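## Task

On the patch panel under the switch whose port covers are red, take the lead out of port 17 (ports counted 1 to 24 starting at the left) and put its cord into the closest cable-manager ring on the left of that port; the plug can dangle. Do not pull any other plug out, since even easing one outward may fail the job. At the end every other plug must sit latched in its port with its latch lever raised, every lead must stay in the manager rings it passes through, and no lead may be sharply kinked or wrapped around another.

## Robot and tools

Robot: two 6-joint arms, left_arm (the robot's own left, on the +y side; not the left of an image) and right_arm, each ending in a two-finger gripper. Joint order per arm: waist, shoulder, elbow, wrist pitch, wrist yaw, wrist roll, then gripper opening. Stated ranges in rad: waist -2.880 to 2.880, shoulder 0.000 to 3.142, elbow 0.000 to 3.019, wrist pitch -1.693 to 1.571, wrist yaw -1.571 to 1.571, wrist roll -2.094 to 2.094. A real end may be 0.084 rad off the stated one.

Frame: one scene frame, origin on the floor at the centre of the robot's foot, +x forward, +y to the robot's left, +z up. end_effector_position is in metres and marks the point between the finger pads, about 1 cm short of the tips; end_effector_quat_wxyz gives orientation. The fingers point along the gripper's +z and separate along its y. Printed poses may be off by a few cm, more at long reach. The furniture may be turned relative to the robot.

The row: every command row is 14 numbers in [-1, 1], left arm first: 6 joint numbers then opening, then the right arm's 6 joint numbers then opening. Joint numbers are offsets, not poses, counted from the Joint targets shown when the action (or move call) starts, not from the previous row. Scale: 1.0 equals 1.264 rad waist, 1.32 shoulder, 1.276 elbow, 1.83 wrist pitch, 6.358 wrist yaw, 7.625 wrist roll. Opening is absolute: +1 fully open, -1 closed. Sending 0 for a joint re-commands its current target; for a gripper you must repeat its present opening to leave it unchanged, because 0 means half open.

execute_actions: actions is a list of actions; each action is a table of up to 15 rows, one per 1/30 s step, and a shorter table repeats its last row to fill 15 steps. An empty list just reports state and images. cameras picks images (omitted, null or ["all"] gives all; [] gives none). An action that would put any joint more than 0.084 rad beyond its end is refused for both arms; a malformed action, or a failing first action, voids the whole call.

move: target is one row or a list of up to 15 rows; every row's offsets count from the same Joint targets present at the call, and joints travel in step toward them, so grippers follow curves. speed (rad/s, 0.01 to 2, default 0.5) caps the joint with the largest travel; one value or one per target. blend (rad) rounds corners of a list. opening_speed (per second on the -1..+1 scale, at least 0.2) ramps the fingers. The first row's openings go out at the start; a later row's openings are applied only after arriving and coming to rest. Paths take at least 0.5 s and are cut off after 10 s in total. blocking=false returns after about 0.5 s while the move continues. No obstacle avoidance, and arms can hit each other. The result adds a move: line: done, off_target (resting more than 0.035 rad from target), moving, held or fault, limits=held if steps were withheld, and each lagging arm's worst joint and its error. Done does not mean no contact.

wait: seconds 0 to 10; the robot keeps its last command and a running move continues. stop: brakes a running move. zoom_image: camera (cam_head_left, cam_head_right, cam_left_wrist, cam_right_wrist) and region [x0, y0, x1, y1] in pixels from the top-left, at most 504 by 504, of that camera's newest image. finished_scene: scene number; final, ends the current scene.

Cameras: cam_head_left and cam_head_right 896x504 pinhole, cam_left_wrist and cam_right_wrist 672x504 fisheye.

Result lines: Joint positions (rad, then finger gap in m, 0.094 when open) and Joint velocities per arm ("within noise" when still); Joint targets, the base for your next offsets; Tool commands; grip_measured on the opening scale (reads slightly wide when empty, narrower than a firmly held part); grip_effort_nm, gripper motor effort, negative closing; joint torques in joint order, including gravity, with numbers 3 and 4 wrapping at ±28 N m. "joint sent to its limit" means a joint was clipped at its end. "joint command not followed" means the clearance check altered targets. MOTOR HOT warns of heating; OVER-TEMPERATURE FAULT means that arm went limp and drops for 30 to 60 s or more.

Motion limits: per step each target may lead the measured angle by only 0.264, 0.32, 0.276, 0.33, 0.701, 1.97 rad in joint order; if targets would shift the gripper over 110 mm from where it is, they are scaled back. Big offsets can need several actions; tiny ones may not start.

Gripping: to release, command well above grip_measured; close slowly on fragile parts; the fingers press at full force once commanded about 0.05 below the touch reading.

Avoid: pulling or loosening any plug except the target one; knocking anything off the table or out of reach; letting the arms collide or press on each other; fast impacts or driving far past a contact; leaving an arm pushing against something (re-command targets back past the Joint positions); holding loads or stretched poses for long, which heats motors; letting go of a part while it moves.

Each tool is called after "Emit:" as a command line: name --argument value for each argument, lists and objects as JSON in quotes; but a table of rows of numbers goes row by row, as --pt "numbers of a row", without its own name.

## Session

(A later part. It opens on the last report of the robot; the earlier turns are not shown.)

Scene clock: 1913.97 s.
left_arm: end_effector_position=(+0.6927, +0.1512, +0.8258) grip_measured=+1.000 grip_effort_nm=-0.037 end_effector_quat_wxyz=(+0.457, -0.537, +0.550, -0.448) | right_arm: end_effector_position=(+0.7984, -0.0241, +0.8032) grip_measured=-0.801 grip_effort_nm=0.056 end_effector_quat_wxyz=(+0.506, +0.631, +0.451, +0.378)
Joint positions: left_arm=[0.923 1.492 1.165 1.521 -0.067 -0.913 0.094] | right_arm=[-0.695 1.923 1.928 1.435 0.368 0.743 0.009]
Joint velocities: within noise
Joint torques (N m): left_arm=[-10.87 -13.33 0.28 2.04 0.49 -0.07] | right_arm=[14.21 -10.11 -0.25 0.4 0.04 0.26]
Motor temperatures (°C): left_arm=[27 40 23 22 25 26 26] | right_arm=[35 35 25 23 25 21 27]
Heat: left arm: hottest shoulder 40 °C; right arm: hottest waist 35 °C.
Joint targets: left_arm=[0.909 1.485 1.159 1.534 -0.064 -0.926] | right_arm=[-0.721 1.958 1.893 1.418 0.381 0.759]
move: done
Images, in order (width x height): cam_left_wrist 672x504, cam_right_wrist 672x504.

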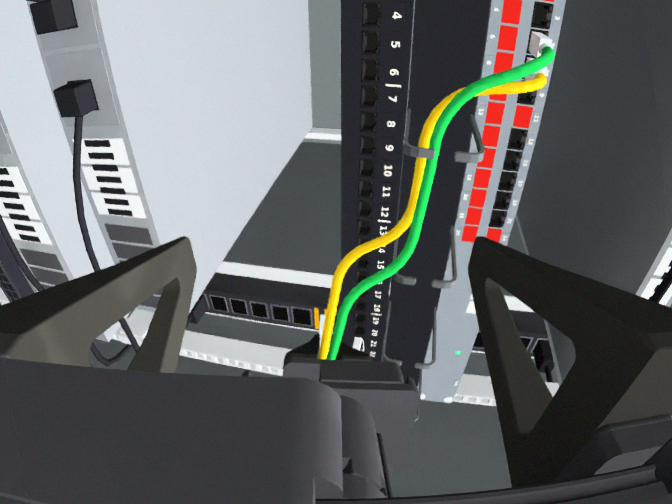

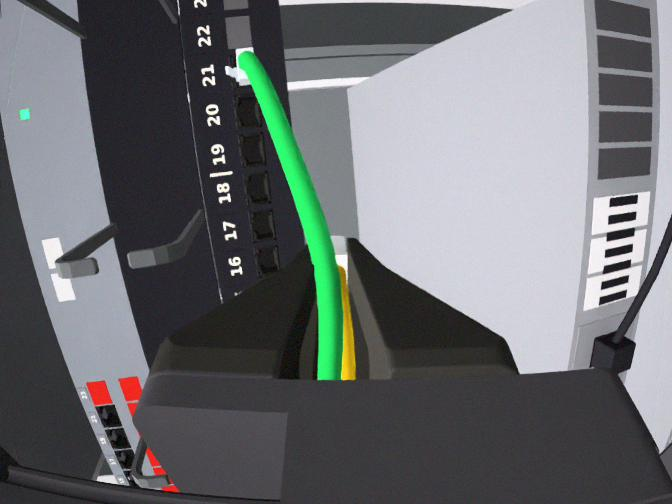

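Emit:
move --pt "0 0 0 0 0 0 1 0 0 0 0 0 0 -1" --pt "0 0 0 0 0 0 1 0.0981 -0.0644 -0.0376 0.0667 -0.008 -0.0202 -1" --speed 0.12 --opening_speed 0.3

Emit:
zoom_image --camera "cam_left_wrist" --region '[240, 100, 540, 400]'

Scene clock: 1985.83 s.
left_arm: end_effector_position=(+0.6927, +0.1512, +0.8258) grip_measured=+1.000 grip_effort_nm=-0.037 end_effector_quat_wxyz=(+0.456, -0.537, +0.550, -0.448) | right_arm: end_effector_position=(+0.7974, -0.0277, +0.8474) grip_measured=-0.866 grip_effort_nm=-0.994 end_effector_quat_wxyz=(+0.538, +0.608, +0.452, +0.370)
Joint positions: left_arm=[0.923 1.492 1.165 1.521 -0.067 -0.913 0.094] | right_arm=[-0.65 1.874 1.865 1.52 0.342 0.623 0.006]
Joint velocities: within noise
Joint torques (N m): left_arm=[-10.99 -13.39 0.18 2.04 0.49 -0.09] | right_arm=[19.96 -12.69 0.81 1.84 -0.99 -0.08]
Motor temperatures (°C): left_arm=[27 39 23 22 26 26 26] | right_arm=[35 34 25 23 25 21 25]
Heat: left arm: hottest shoulder 39 °C; right arm: hottest waist 35 °C.
Joint targets: left_arm=[0.909 1.485 1.159 1.534 -0.064 -0.925] | right_arm=[-0.597 1.873 1.845 1.540 0.330 0.606]
move: off_target (right_arm); right_arm: the waist is farthest, 0.053 rad from its target

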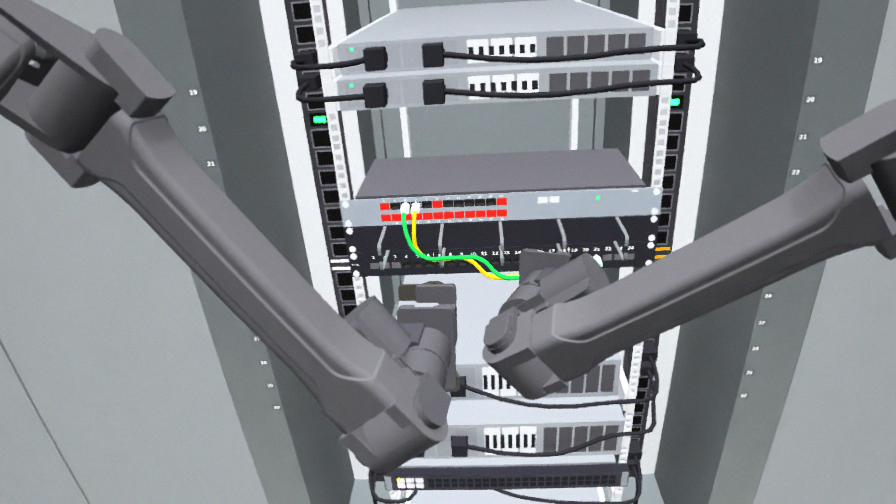

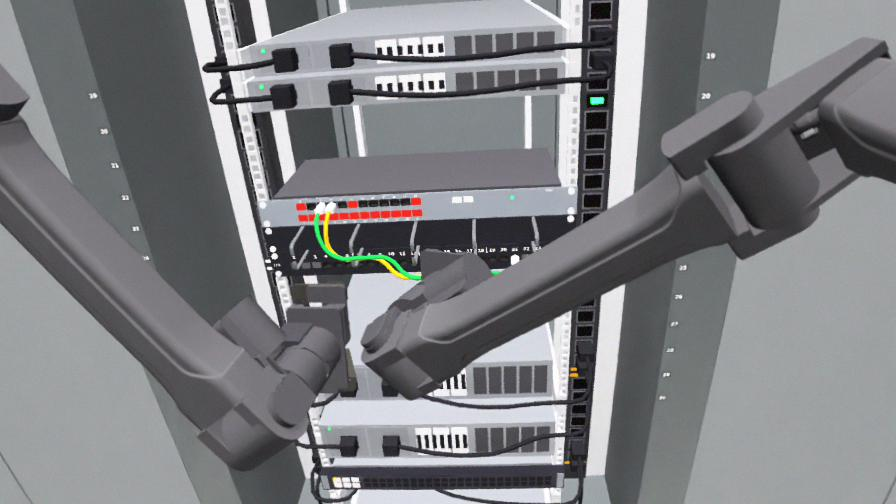

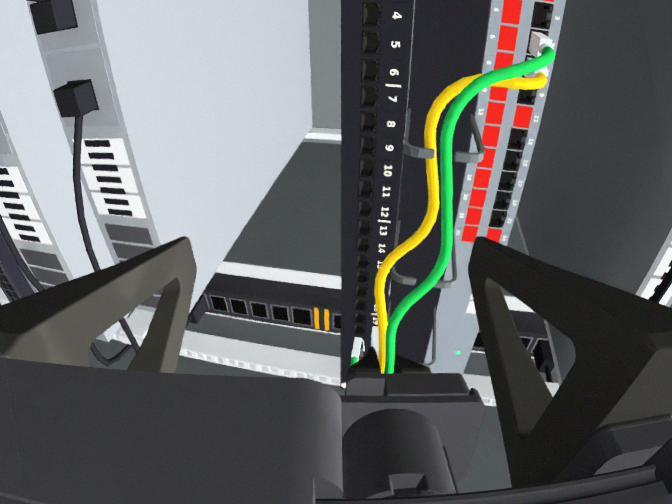

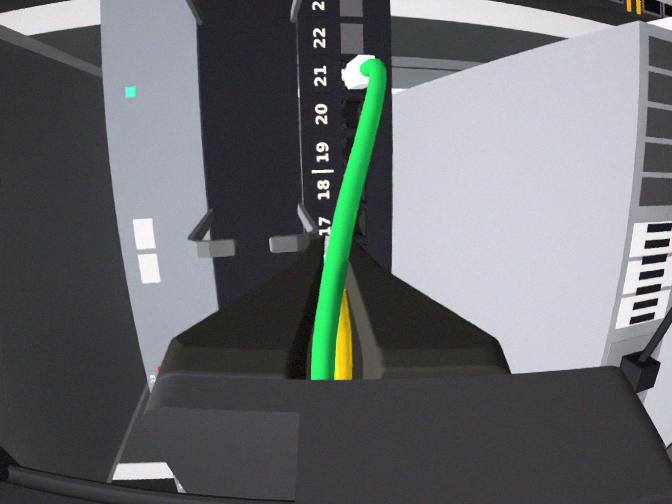

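Scaled by 1.680 from the camera's 672x504 image, which has a finer 960x720 frame.

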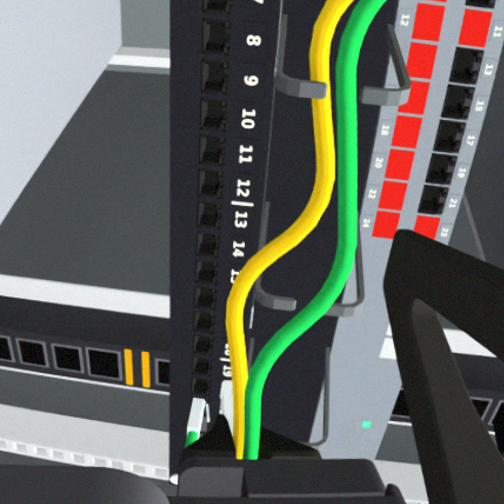

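Emit:
zoom_image --camera "cam_left_wrist" --region '[380, 60, 520, 200]'

Emit:
zoom_image --camera "cam_head_left" --region '[380, 190, 560, 300]'

Emit:
zoom_image --camera "cam_head_right" --region '[290, 190, 460, 300]'

Scaled by 3.600 from the camera's 672x504 image, which has a finer 960x720 frame.

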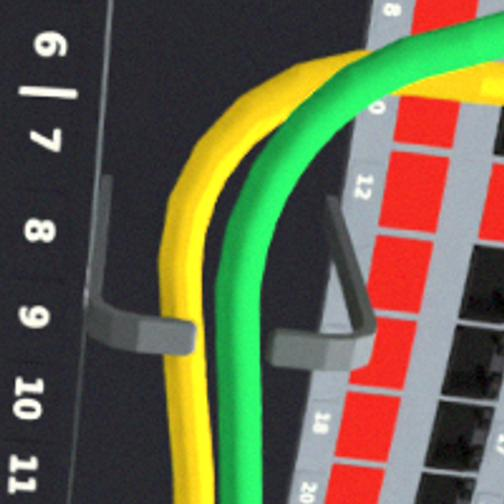

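Scaled by 2.800 from the camera's 896x504 image, which has a finer 1280x720 frame.

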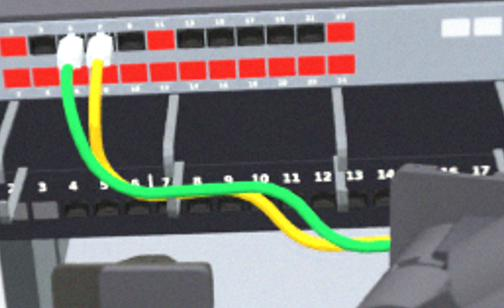

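Scaled by 2.965 from the camera's 896x504 image, which has a finer 1280x720 frame.

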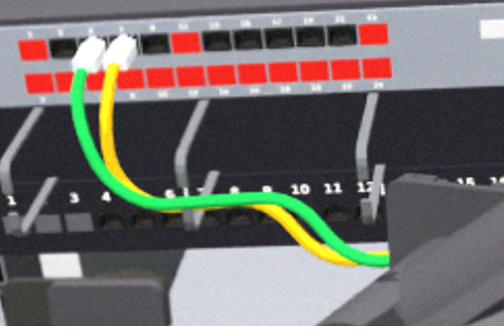

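Emit:
move --target '[-0.0257,0.0189,0.2299,-0.1634,0.0473,0.0075,-0.45,0,0,0,0,0,0,-1]' --speed 0.3

Emit:
zoom_image --camera "cam_left_wrist" --region '[220, 80, 520, 380]'

Scene clock: 2117.73 s.
left_arm: end_effector_position=(+0.7420, +0.1258, +0.8436) grip_measured=-0.448 grip_effort_nm=-0.115 end_effector_quat_wxyz=(+0.445, -0.489, +0.552, -0.509) | right_arm: end_effector_position=(+0.7974, -0.0277, +0.8474) grip_measured=-0.866 grip_effort_nm=-0.999 end_effector_quat_wxyz=(+0.538, +0.608, +0.452, +0.369)
Joint positions: left_arm=[0.91 1.492 1.291 1.397 0.085 -0.912 0.026] | right_arm=[-0.65 1.874 1.865 1.52 0.342 0.622 0.006]
Joint velocities: within noise
Joint torques (N m): left_arm=[-10.11 -13.92 1.07 1.98 0.26 0.03] | right_arm=[20.19 -12.63 0.83 1.89 -0.98 -0.09]
Motor temperatures (°C): left_arm=[27 39 23 22 26 26 26] | right_arm=[39 34 25 23 28 22 27]
Heat: left arm: hottest shoulder 39 °C; right arm: hottest waist 39 °C.
Joint targets: left_arm=[0.912 1.492 1.284 1.407 0.081 -0.912] | right_arm=[-0.597 1.873 1.845 1.540 0.330 0.605]
move: held (left_arm; a check stopped the path), off_target (right_arm); limits=held; left_arm: the wrist pitch is farthest, 0.162 rad from its target; right_arm: the waist is farthest, 0.053 rad from its target
joint command not followed: on one or more control steps a check withheld the commanded joint targets of the left arm, and it was not sent them on those steps.
cause: the commanded joint targets, or the way to them, would bring a part of the robot too close to another arm (this arm's wrist (the part past joint 4) and the right arm's forearm (the part past joint 3), at the place that arm is still heading or pushing toward).

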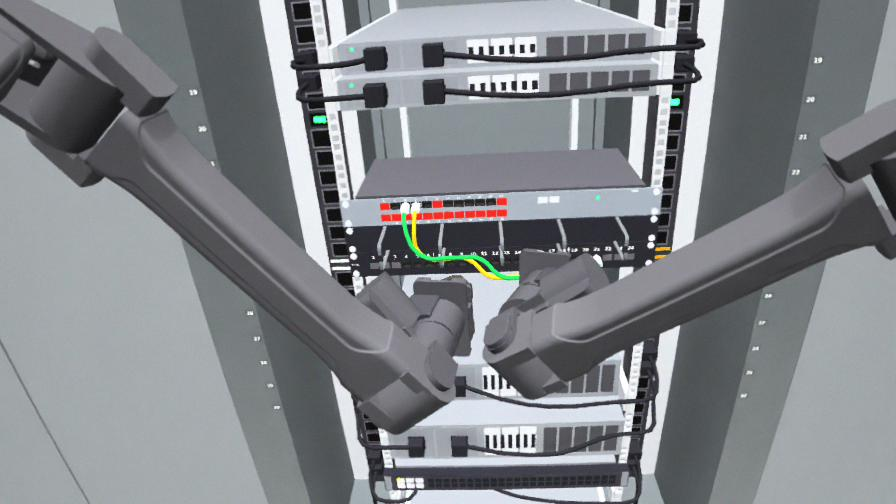

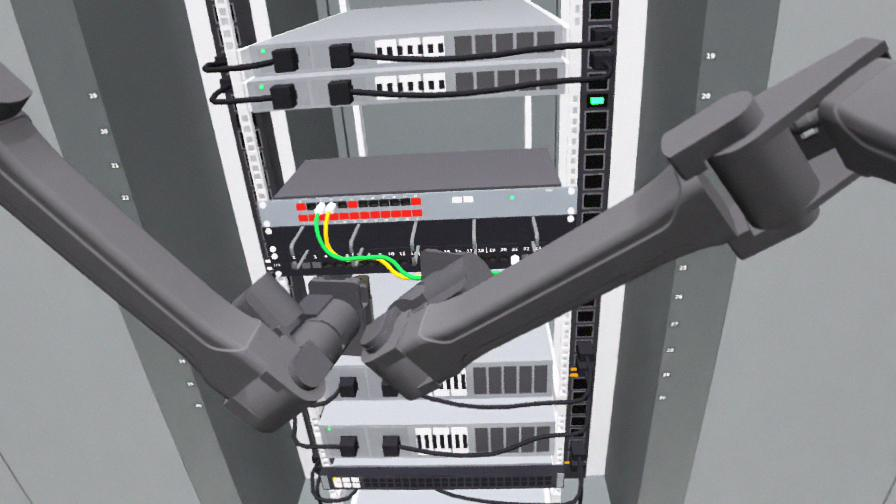

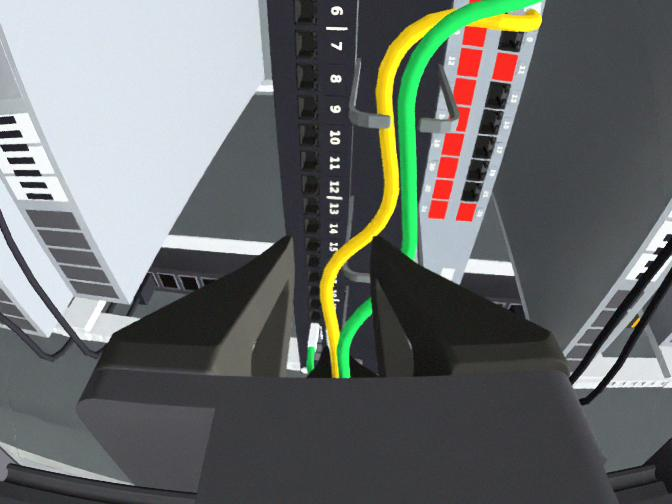

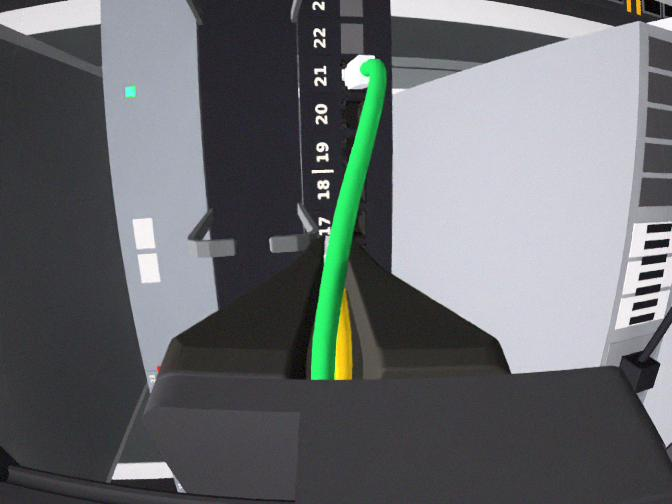

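Scaled by 1.680 from the camera's 672x504 image, which has a finer 960x720 frame.

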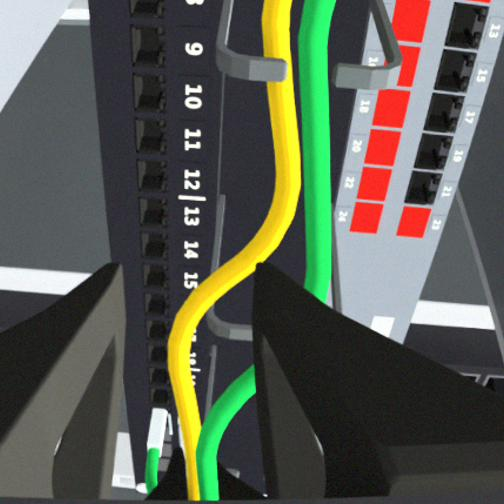

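Emit:
move --target '[0,0,0,0,0,0,-0.45,-0.1136,-0.0902,-0.116,-0.1109,-0.0406,0.0201,-1]' --speed 0.12

Emit:
zoom_image --camera "cam_left_wrist" --region '[220, 80, 520, 380]'

Scene clock: 2139.07 s.
left_arm: end_effector_position=(+0.7418, +0.1258, +0.8435) grip_measured=-0.448 grip_effort_nm=-0.115 end_effector_quat_wxyz=(+0.445, -0.489, +0.552, -0.509) | right_arm: end_effector_position=(+0.7981, -0.0141, +0.8387) grip_measured=-0.866 grip_effort_nm=-0.994 end_effector_quat_wxyz=(+0.477, +0.526, +0.517, +0.478)
Joint positions: left_arm=[0.91 1.492 1.29 1.397 0.085 -0.912 0.026] | right_arm=[-0.72 1.771 1.711 1.346 0.077 0.746 0.006]
Joint velocities: within noise
Joint torques (N m): left_arm=[-10.11 -13.92 1.07 1.94 0.27 0.02] | right_arm=[13.04 -14.62 1.1 0.8 -0.65 0.24]
Motor temperatures (°C): left_arm=[27 39 23 22 26 26 26] | right_arm=[39 34 25 23 29 22 27]
Heat: left arm: hottest shoulder 39 °C; right arm: hottest waist 39 °C.
Joint targets: left_arm=[0.912 1.492 1.284 1.407 0.081 -0.912] | right_arm=[-0.741 1.754 1.697 1.337 0.072 0.759]
move: done

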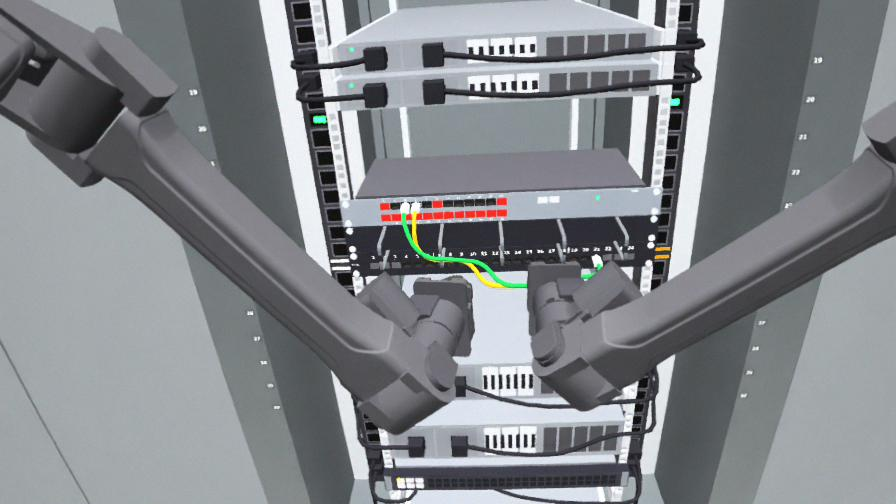

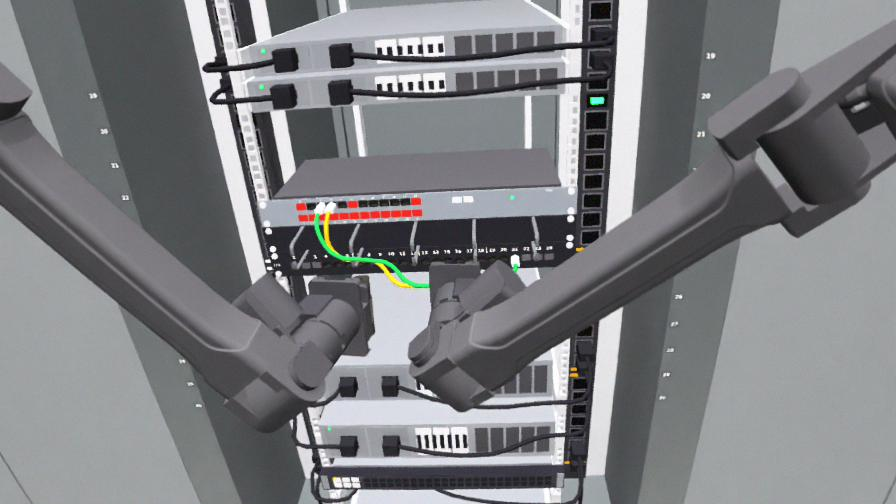

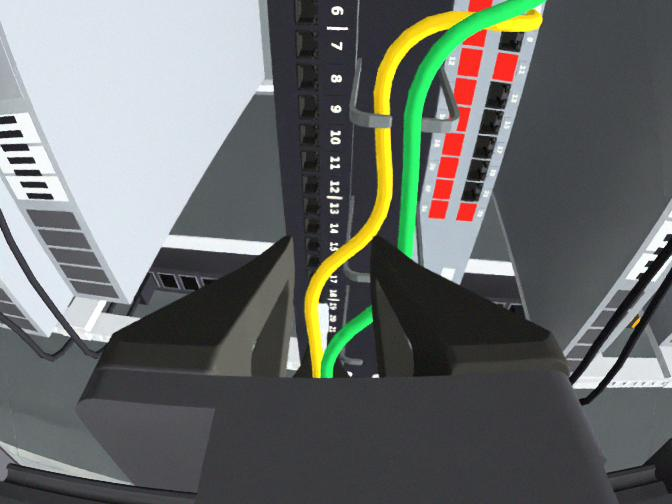

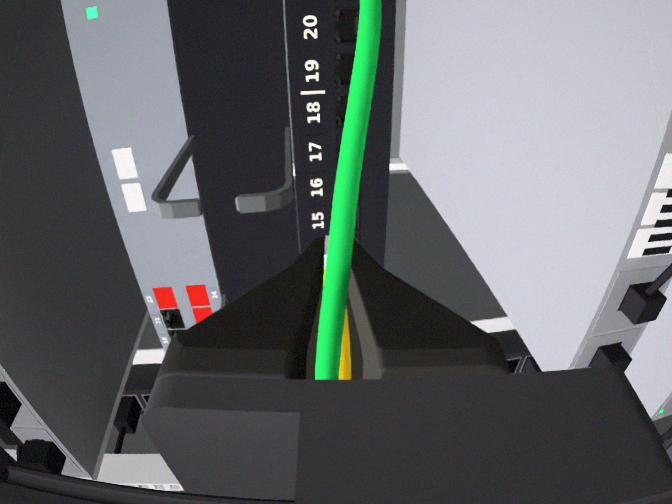

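Scaled by 1.680 from the camera's 672x504 image, which has a finer 960x720 frame.

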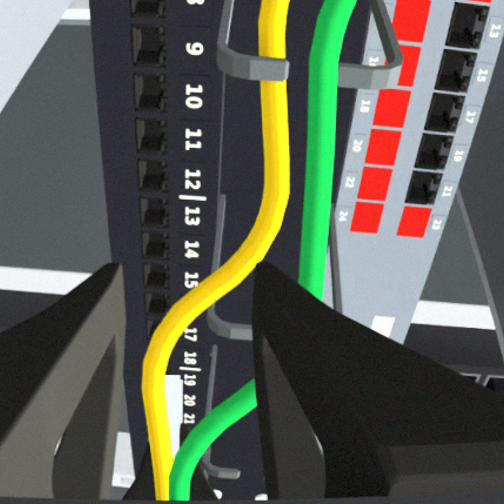

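Emit:
move --target '[-0.0328,0.0035,0.1059,-0.0831,0.0245,0.0058,-0.45,0,0,0,0,0,0,-1]' --speed 0.2

Emit:
zoom_image --camera "cam_left_wrist" --region '[220, 80, 520, 380]'

Scene clock: 2162.40 s.
left_arm: end_effector_position=(+0.7778, +0.1002, +0.8598) grip_measured=-0.449 grip_effort_nm=-0.110 end_effector_quat_wxyz=(+0.428, -0.433, +0.565, -0.557) | right_arm: end_effector_position=(+0.7990, -0.0147, +0.8397) grip_measured=-0.866 grip_effort_nm=-0.999 end_effector_quat_wxyz=(+0.477, +0.526, +0.515, +0.480)
Joint positions: left_arm=[0.897 1.492 1.395 1.263 0.229 -0.881 0.026] | right_arm=[-0.72 1.769 1.711 1.345 0.075 0.75 0.006]
Joint velocities: within noise
Joint torques (N m): left_arm=[-12.86 -14.39 4.03 1.18 0.72 0.13] | right_arm=[12.92 -14.45 1.16 0.8 -0.59 0.16]
Motor temperatures (°C): left_arm=[27 39 23 22 26 26 26] | right_arm=[37 34 25 23 28 21 27]
Heat: left arm: hottest shoulder 39 °C; right arm: hottest waist 37 °C.
Joint targets: left_arm=[0.871 1.497 1.419 1.255 0.236 -0.868] | right_arm=[-0.741 1.754 1.697 1.337 0.072 0.759]
move: done

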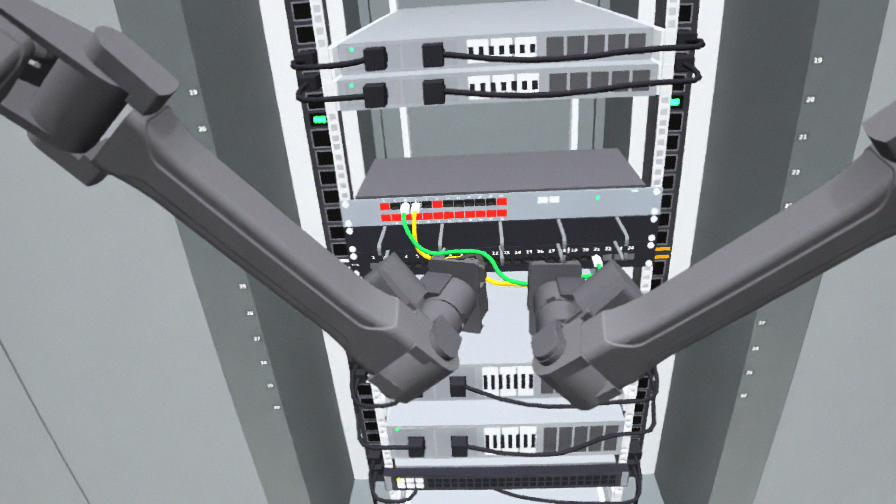

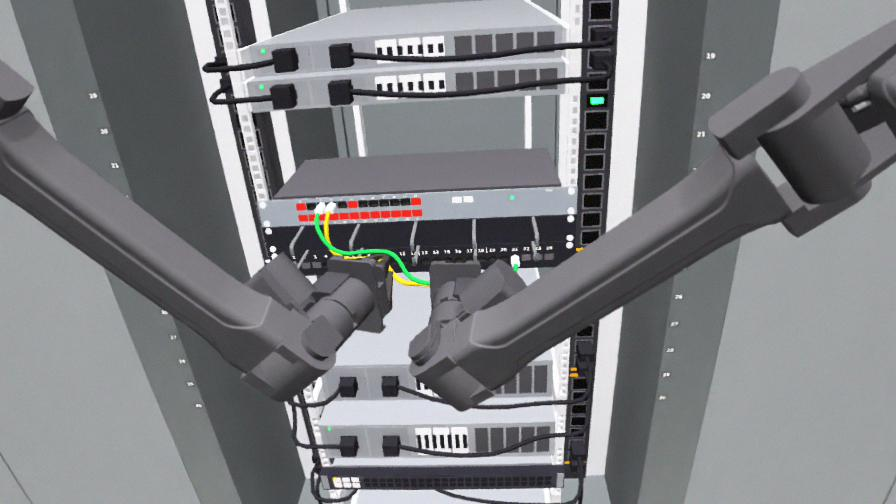

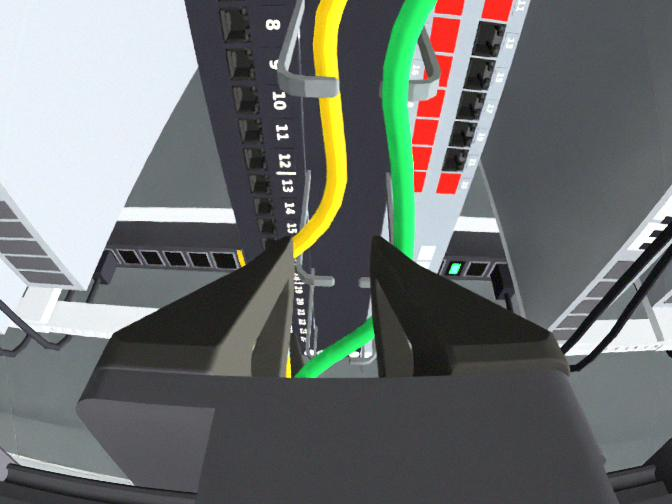

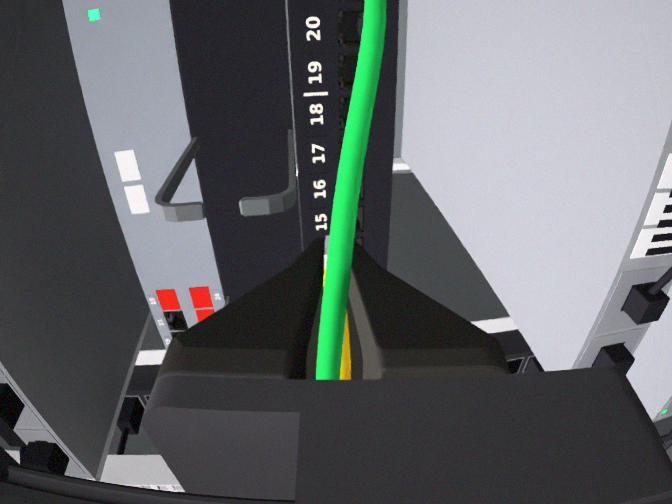

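Scaled by 1.680 from the camera's 672x504 image, which has a finer 960x720 frame.

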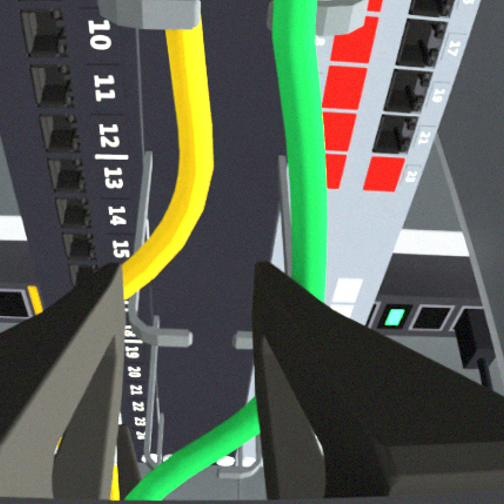

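Emit:
zoom_image --camera "cam_left_wrist" --region '[260, 0, 480, 220]'

Emit:
zoom_image --camera "cam_head_left" --region '[390, 190, 510, 290]'

Emit:
zoom_image --camera "cam_head_right" --region '[300, 190, 440, 300]'

Scaled by 2.291 from the camera's 672x504 image, which has a finer 960x720 frame.

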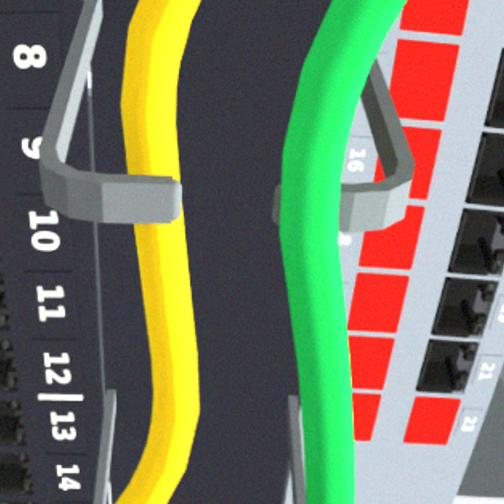

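Scaled by 4.200 from the camera's 896x504 image, which has a finer 1280x720 frame.

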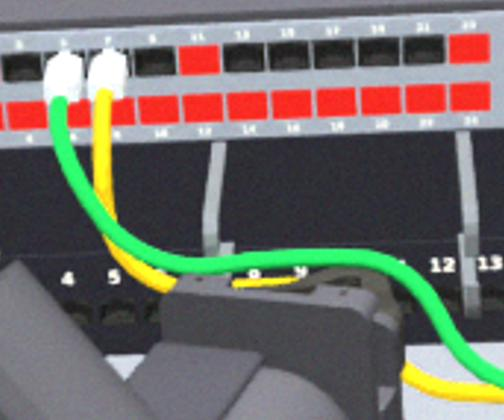

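Scaled by 3.600 from the camera's 896x504 image, which has a finer 1280x720 frame.

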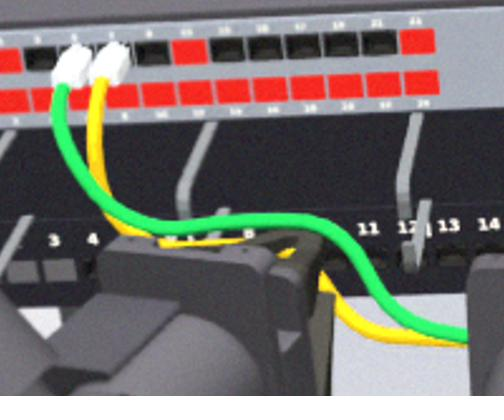

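Emit:
move --target '[0.045,0.025,0.0204,0,0,0,-0.45,0,0,0,0,0,0,-1]' --speed 0.12 --cameras '["cam_left_wrist"]'

Scene clock: 2262.63 s.
left_arm: end_effector_position=(+0.7837, +0.1028, +0.8570) grip_measured=-0.449 grip_effort_nm=-0.105 end_effector_quat_wxyz=(+0.434, -0.430, +0.564, -0.555) | right_arm: end_effector_position=(+0.7992, -0.0148, +0.8401) grip_measured=-0.866 grip_effort_nm=-0.999 end_effector_quat_wxyz=(+0.477, +0.526, +0.515, +0.481)
Joint positions: left_arm=[0.905 1.501 1.418 1.259 0.232 -0.879 0.026] | right_arm=[-0.72 1.769 1.711 1.345 0.074 0.751 0.006]
Joint velocities: within noise
Joint torques (N m): left_arm=[-8.76 -12.69 4.33 1.35 0.62 0.12] | right_arm=[13.1 -14.56 1.18 0.83 -0.53 0.16]
Motor temperatures (°C): left_arm=[28 39 24 22 28 26 26] | right_arm=[35 36 25 23 27 21 28]
Heat: left arm: hottest shoulder 39 °C; right arm: hottest shoulder 36 °C.
Joint targets: left_arm=[0.928 1.530 1.445 1.255 0.236 -0.868] | right_arm=[-0.741 1.754 1.697 1.337 0.072 0.759]
move: done
Images, in order (width x height): cam_left_wrist 672x504.

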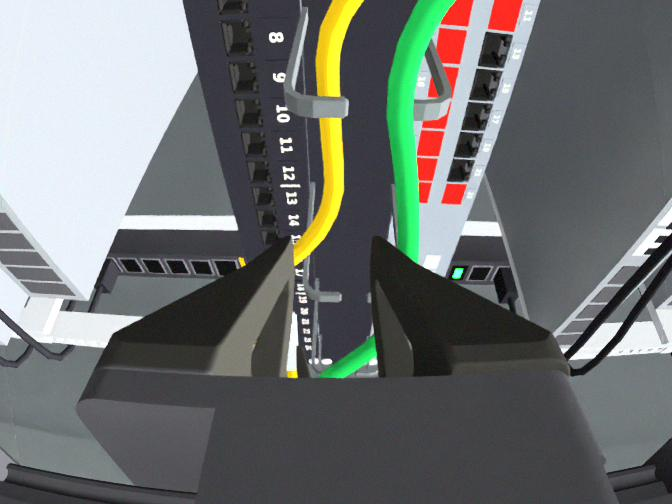

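Emit:
move --target '[0.0119,0.0098,-0.0509,0.03,0,0,-0.45,0,0,0,0,0,0,-1]' --speed 0.12 --cameras '["cam_left_wrist"]'

Scene clock: 2275.97 s.
left_arm: end_effector_position=(+0.7692, +0.1038, +0.8494) grip_measured=-0.449 grip_effort_nm=-0.105 end_effector_quat_wxyz=(+0.436, -0.429, +0.568, -0.551) | right_arm: end_effector_position=(+0.7992, -0.0148, +0.8401) grip_measured=-0.866 grip_effort_nm=-0.999 end_effector_quat_wxyz=(+0.477, +0.526, +0.515, +0.481)
Joint positions: left_arm=[0.916 1.508 1.387 1.296 0.233 -0.879 0.026] | right_arm=[-0.72 1.769 1.711 1.345 0.074 0.751 0.006]
Joint velocities: within noise
Joint torques (N m): left_arm=[-8.12 -12.1 1.61 2.25 0.55 0.12] | right_arm=[12.81 -14.56 1.2 0.87 -0.54 0.17]
Motor temperatures (°C): left_arm=[28 39 25 22 27 26 26] | right_arm=[35 37 25 23 27 21 28]
Heat: left arm: hottest shoulder 39 °C; right arm: hottest shoulder 37 °C.
Joint targets: left_arm=[0.943 1.543 1.380 1.310 0.236 -0.868] | right_arm=[-0.741 1.754 1.697 1.337 0.072 0.759]
move: done
Images, in order (width x height): cam_left_wrist 672x504.

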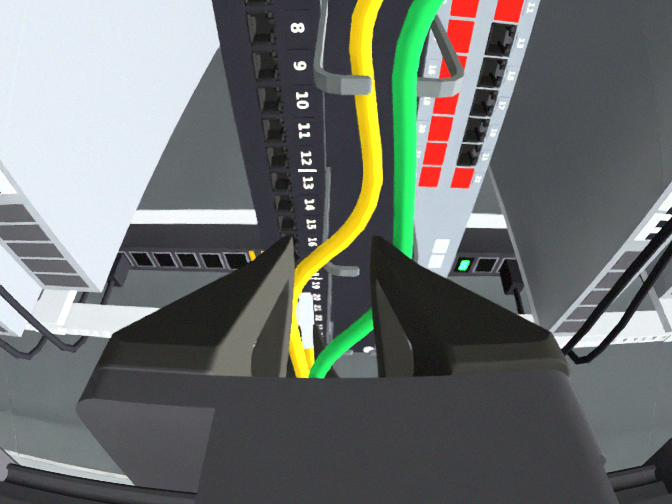

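Emit:
move --target '[0.0032,0.0129,0.0815,-0.0415,0,0,-0.45,0,0,0,0,0,0,-1]' --speed 0.12 --cameras '["cam_left_wrist"]'

Emit:
zoom_image --camera "cam_left_wrist" --region '[220, 140, 460, 380]'

Scene clock: 2288.43 s.
left_arm: end_effector_position=(+0.7933, +0.1061, +0.8472) grip_measured=-0.449 grip_effort_nm=-0.105 end_effector_quat_wxyz=(+0.440, -0.427, +0.566, -0.550) | right_arm: end_effector_position=(+0.7992, -0.0148, +0.8401) grip_measured=-0.866 grip_effort_nm=-0.994 end_effector_quat_wxyz=(+0.477, +0.526, +0.515, +0.481)
Joint positions: left_arm=[0.92 1.523 1.463 1.243 0.233 -0.879 0.026] | right_arm=[-0.72 1.769 1.711 1.345 0.074 0.751 0.006]
Joint velocities: within noise
Joint torques (N m): left_arm=[-8.59 -12.69 4.11 1.14 0.53 0.11] | right_arm=[12.92 -14.74 1.13 0.88 -0.55 0.17]
Motor temperatures (°C): left_arm=[27 39 24 22 27 26 26] | right_arm=[35 37 25 23 27 21 28]
Heat: left arm: hottest shoulder 39 °C; right arm: hottest shoulder 37 °C.
Joint targets: left_arm=[0.947 1.559 1.484 1.234 0.236 -0.868] | right_arm=[-0.741 1.754 1.697 1.337 0.072 0.759]
move: off_target (left_arm); left_arm: the shoulder is farthest, 0.037 rad from its target
Images, in order (width x height): cam_left_wrist 672x504.

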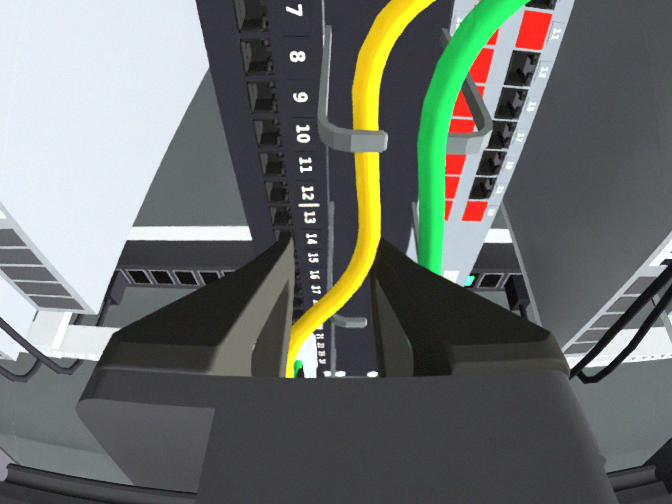

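Scaled by 2.100 from the camera's 672x504 image, which has a finer 960x720 frame.

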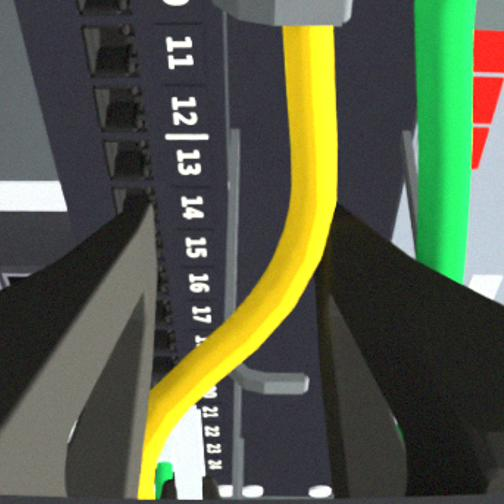

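Emit:
move --pt "0 0 0.0141 -0.0117 0 0 -0.45 0 0 0 0 0 0 -1" --pt "0 0 0.0141 -0.0117 0 0 -0.8 0 0 0 0 0 0 -1" --speed 0.12 --opening_speed 0.3 --cameras '["cam_left_wrist"]'

Emit:
zoom_image --camera "cam_left_wrist" --region '[220, 140, 460, 380]'

Scene clock: 2304.10 s.
left_arm: end_effector_position=(+0.8032, +0.1092, +0.8476) grip_measured=-0.796 grip_effort_nm=-0.188 end_effector_quat_wxyz=(+0.444, -0.425, +0.567, -0.548) | right_arm: end_effector_position=(+0.7992, -0.0150, +0.8399) grip_measured=-0.866 grip_effort_nm=-0.999 end_effector_quat_wxyz=(+0.477, +0.526, +0.515, +0.480)
Joint positions: left_arm=[0.924 1.524 1.49 1.222 0.233 -0.873 0.01] | right_arm=[-0.72 1.769 1.711 1.345 0.074 0.751 0.006]
Joint velocities: within noise
Joint torques (N m): left_arm=[-8.7 -12.69 3.63 1.16 0.53 0.08] | right_arm=[12.92 -14.68 1.09 0.79 -0.54 0.16]
Motor temperatures (°C): left_arm=[27 37 25 22 27 26 26] | right_arm=[35 37 25 23 27 21 28]
Heat: left arm: hottest shoulder 37 °C; right arm: hottest shoulder 37 °C.
Joint targets: left_arm=[0.947 1.560 1.502 1.213 0.236 -0.868] | right_arm=[-0.741 1.754 1.697 1.337 0.072 0.759]
move: done
Images, in order (width x height): cam_left_wrist 672x504.

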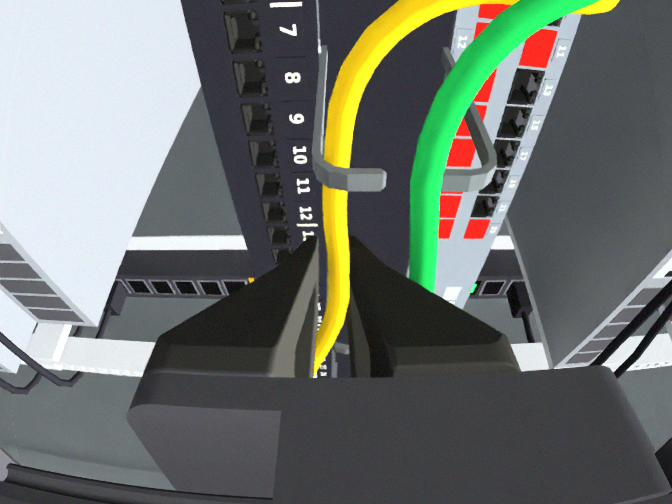

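Scaled by 2.100 from the camera's 672x504 image, which has a finer 960x720 frame.

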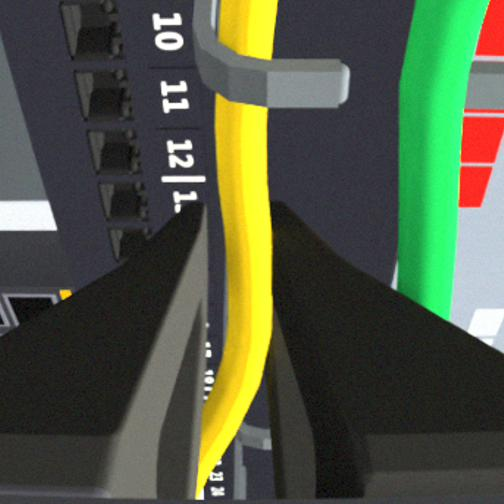

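Emit:
move --target '[0,0,0,0,0,0,-1,0,0,0,0,0,0,-1]' --opening_speed 0.3 --cameras '["cam_left_wrist"]'

Emit:
zoom_image --camera "cam_left_wrist" --region '[220, 140, 460, 380]'

Scene clock: 2313.80 s.
left_arm: end_effector_position=(+0.8033, +0.1092, +0.8477) grip_measured=-0.906 grip_effort_nm=-1.048 end_effector_quat_wxyz=(+0.445, -0.425, +0.567, -0.548) | right_arm: end_effector_position=(+0.7992, -0.0151, +0.8397) grip_measured=-0.866 grip_effort_nm=-0.999 end_effector_quat_wxyz=(+0.477, +0.526, +0.515, +0.480)
Joint positions: left_arm=[0.924 1.524 1.49 1.222 0.234 -0.872 0.004] | right_arm=[-0.721 1.769 1.711 1.345 0.074 0.751 0.006]
Joint velocities: within noise
Joint torques (N m): left_arm=[-8.76 -12.98 3.59 1.16 0.54 0.04] | right_arm=[13.22 -14.8 1.25 0.83 -0.54 0.18]
Motor temperatures (°C): left_arm=[27 37 24 22 27 26 27] | right_arm=[34 37 25 23 27 21 28]
Heat: left arm: hottest shoulder 37 °C; right arm: hottest shoulder 37 °C.
Joint targets: left_arm=[0.947 1.560 1.502 1.213 0.236 -0.868] | right_arm=[-0.741 1.754 1.697 1.337 0.072 0.759]
move: off_target (left_arm); left_arm: the shoulder is farthest, 0.036 rad from its target
Images, in order (width x height): cam_left_wrist 672x504.

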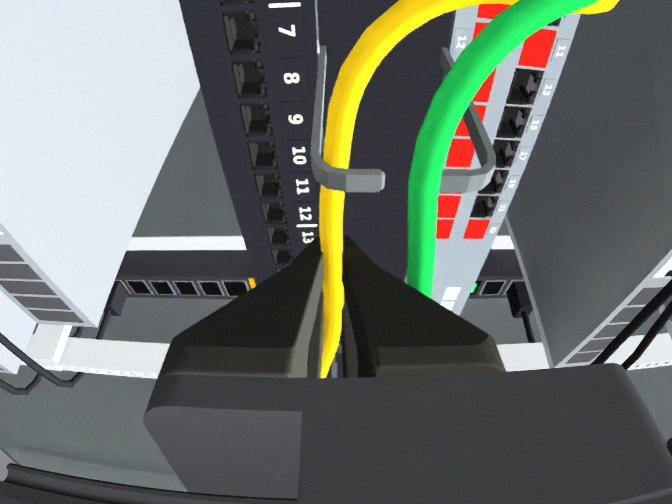

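Scaled by 2.100 from the camera's 672x504 image, which has a finer 960x720 frame.

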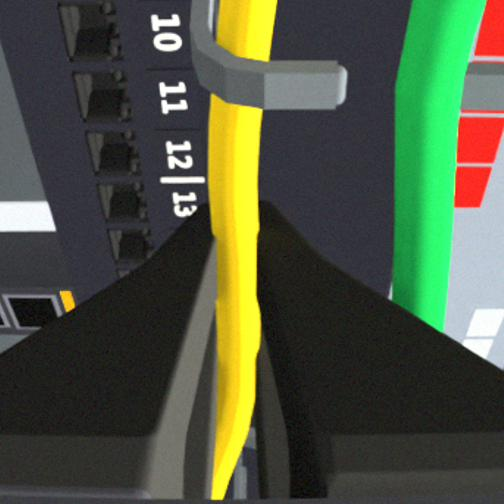

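Emit:
move --target '[0,0,0,0,0,0,-1,0,0,0,0,0,0,-0.4]' --opening_speed 0.3

Emit:
zoom_image --camera "cam_right_wrist" --region '[200, 140, 440, 380]'

Scene clock: 2334.57 s.
left_arm: end_effector_position=(+0.8033, +0.1092, +0.8477) grip_measured=-0.907 grip_effort_nm=-1.057 end_effector_quat_wxyz=(+0.445, -0.424, +0.568, -0.548) | right_arm: end_effector_position=(+0.7968, -0.0141, +0.8381) grip_measured=-0.402 grip_effort_nm=0.105 end_effector_quat_wxyz=(+0.475, +0.526, +0.517, +0.480)
Joint positions: left_arm=[0.924 1.524 1.49 1.222 0.234 -0.871 0.004] | right_arm=[-0.721 1.769 1.705 1.345 0.074 0.751 0.028]
Joint velocities: within noise
Joint torques (N m): left_arm=[-8.7 -12.86 3.62 1.17 0.53 0.05] | right_arm=[12.92 -14.39 1.59 0.85 -0.54 0.18]
Motor temperatures (°C): left_arm=[27 37 24 22 27 26 28] | right_arm=[34 37 25 23 27 21 27]
Heat: left arm: hottest shoulder 37 °C; right arm: hottest shoulder 37 °C.
Joint targets: left_arm=[0.947 1.560 1.502 1.213 0.236 -0.868] | right_arm=[-0.741 1.754 1.696 1.337 0.072 0.759]
move: off_target (left_arm); left_arm: the shoulder is farthest, 0.036 rad from its target

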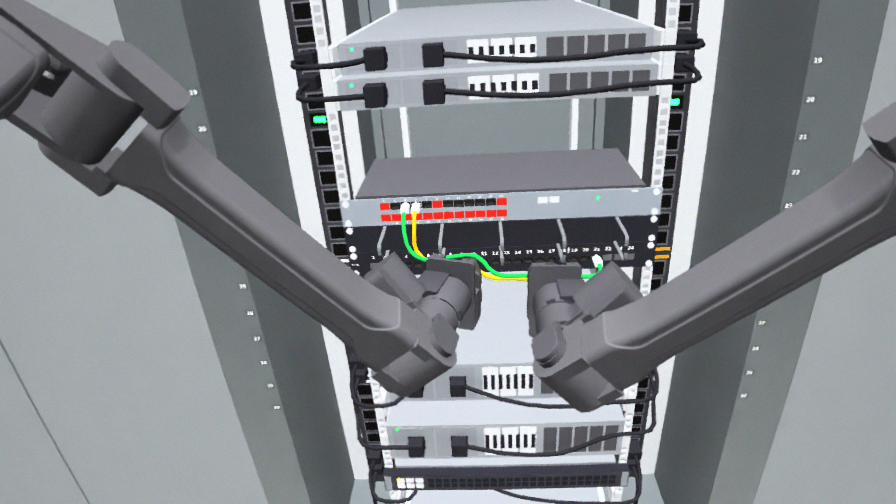

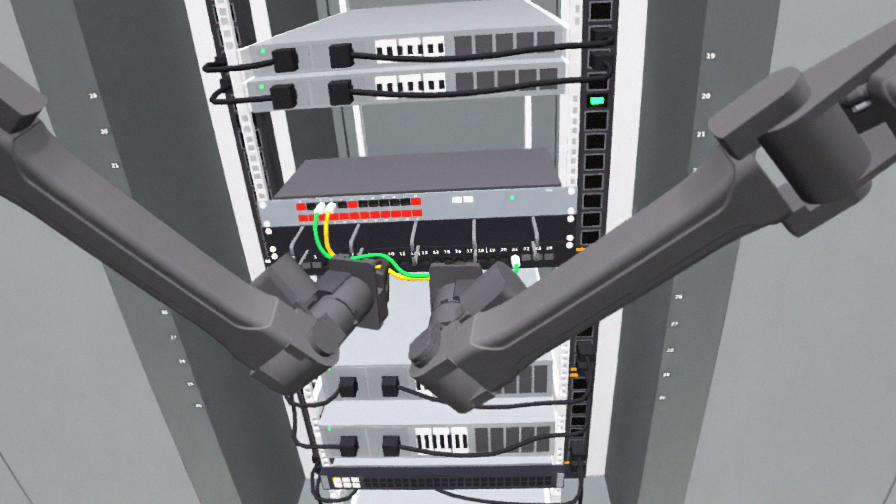

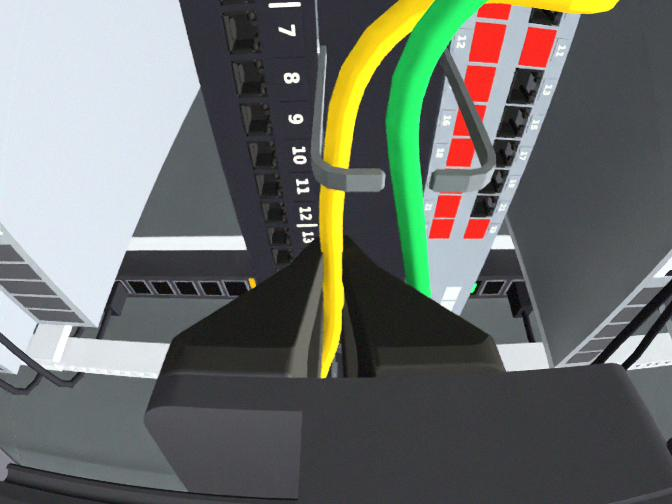

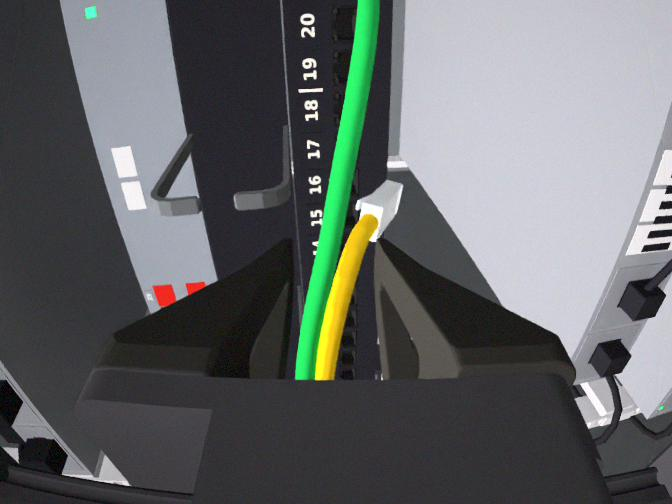

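Scaled by 2.100 from the camera's 672x504 image, which has a finer 960x720 frame.

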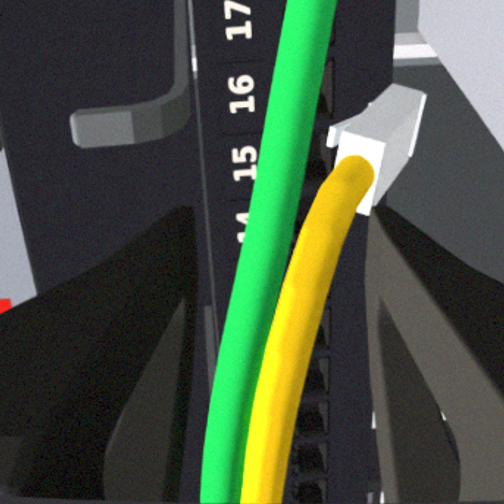

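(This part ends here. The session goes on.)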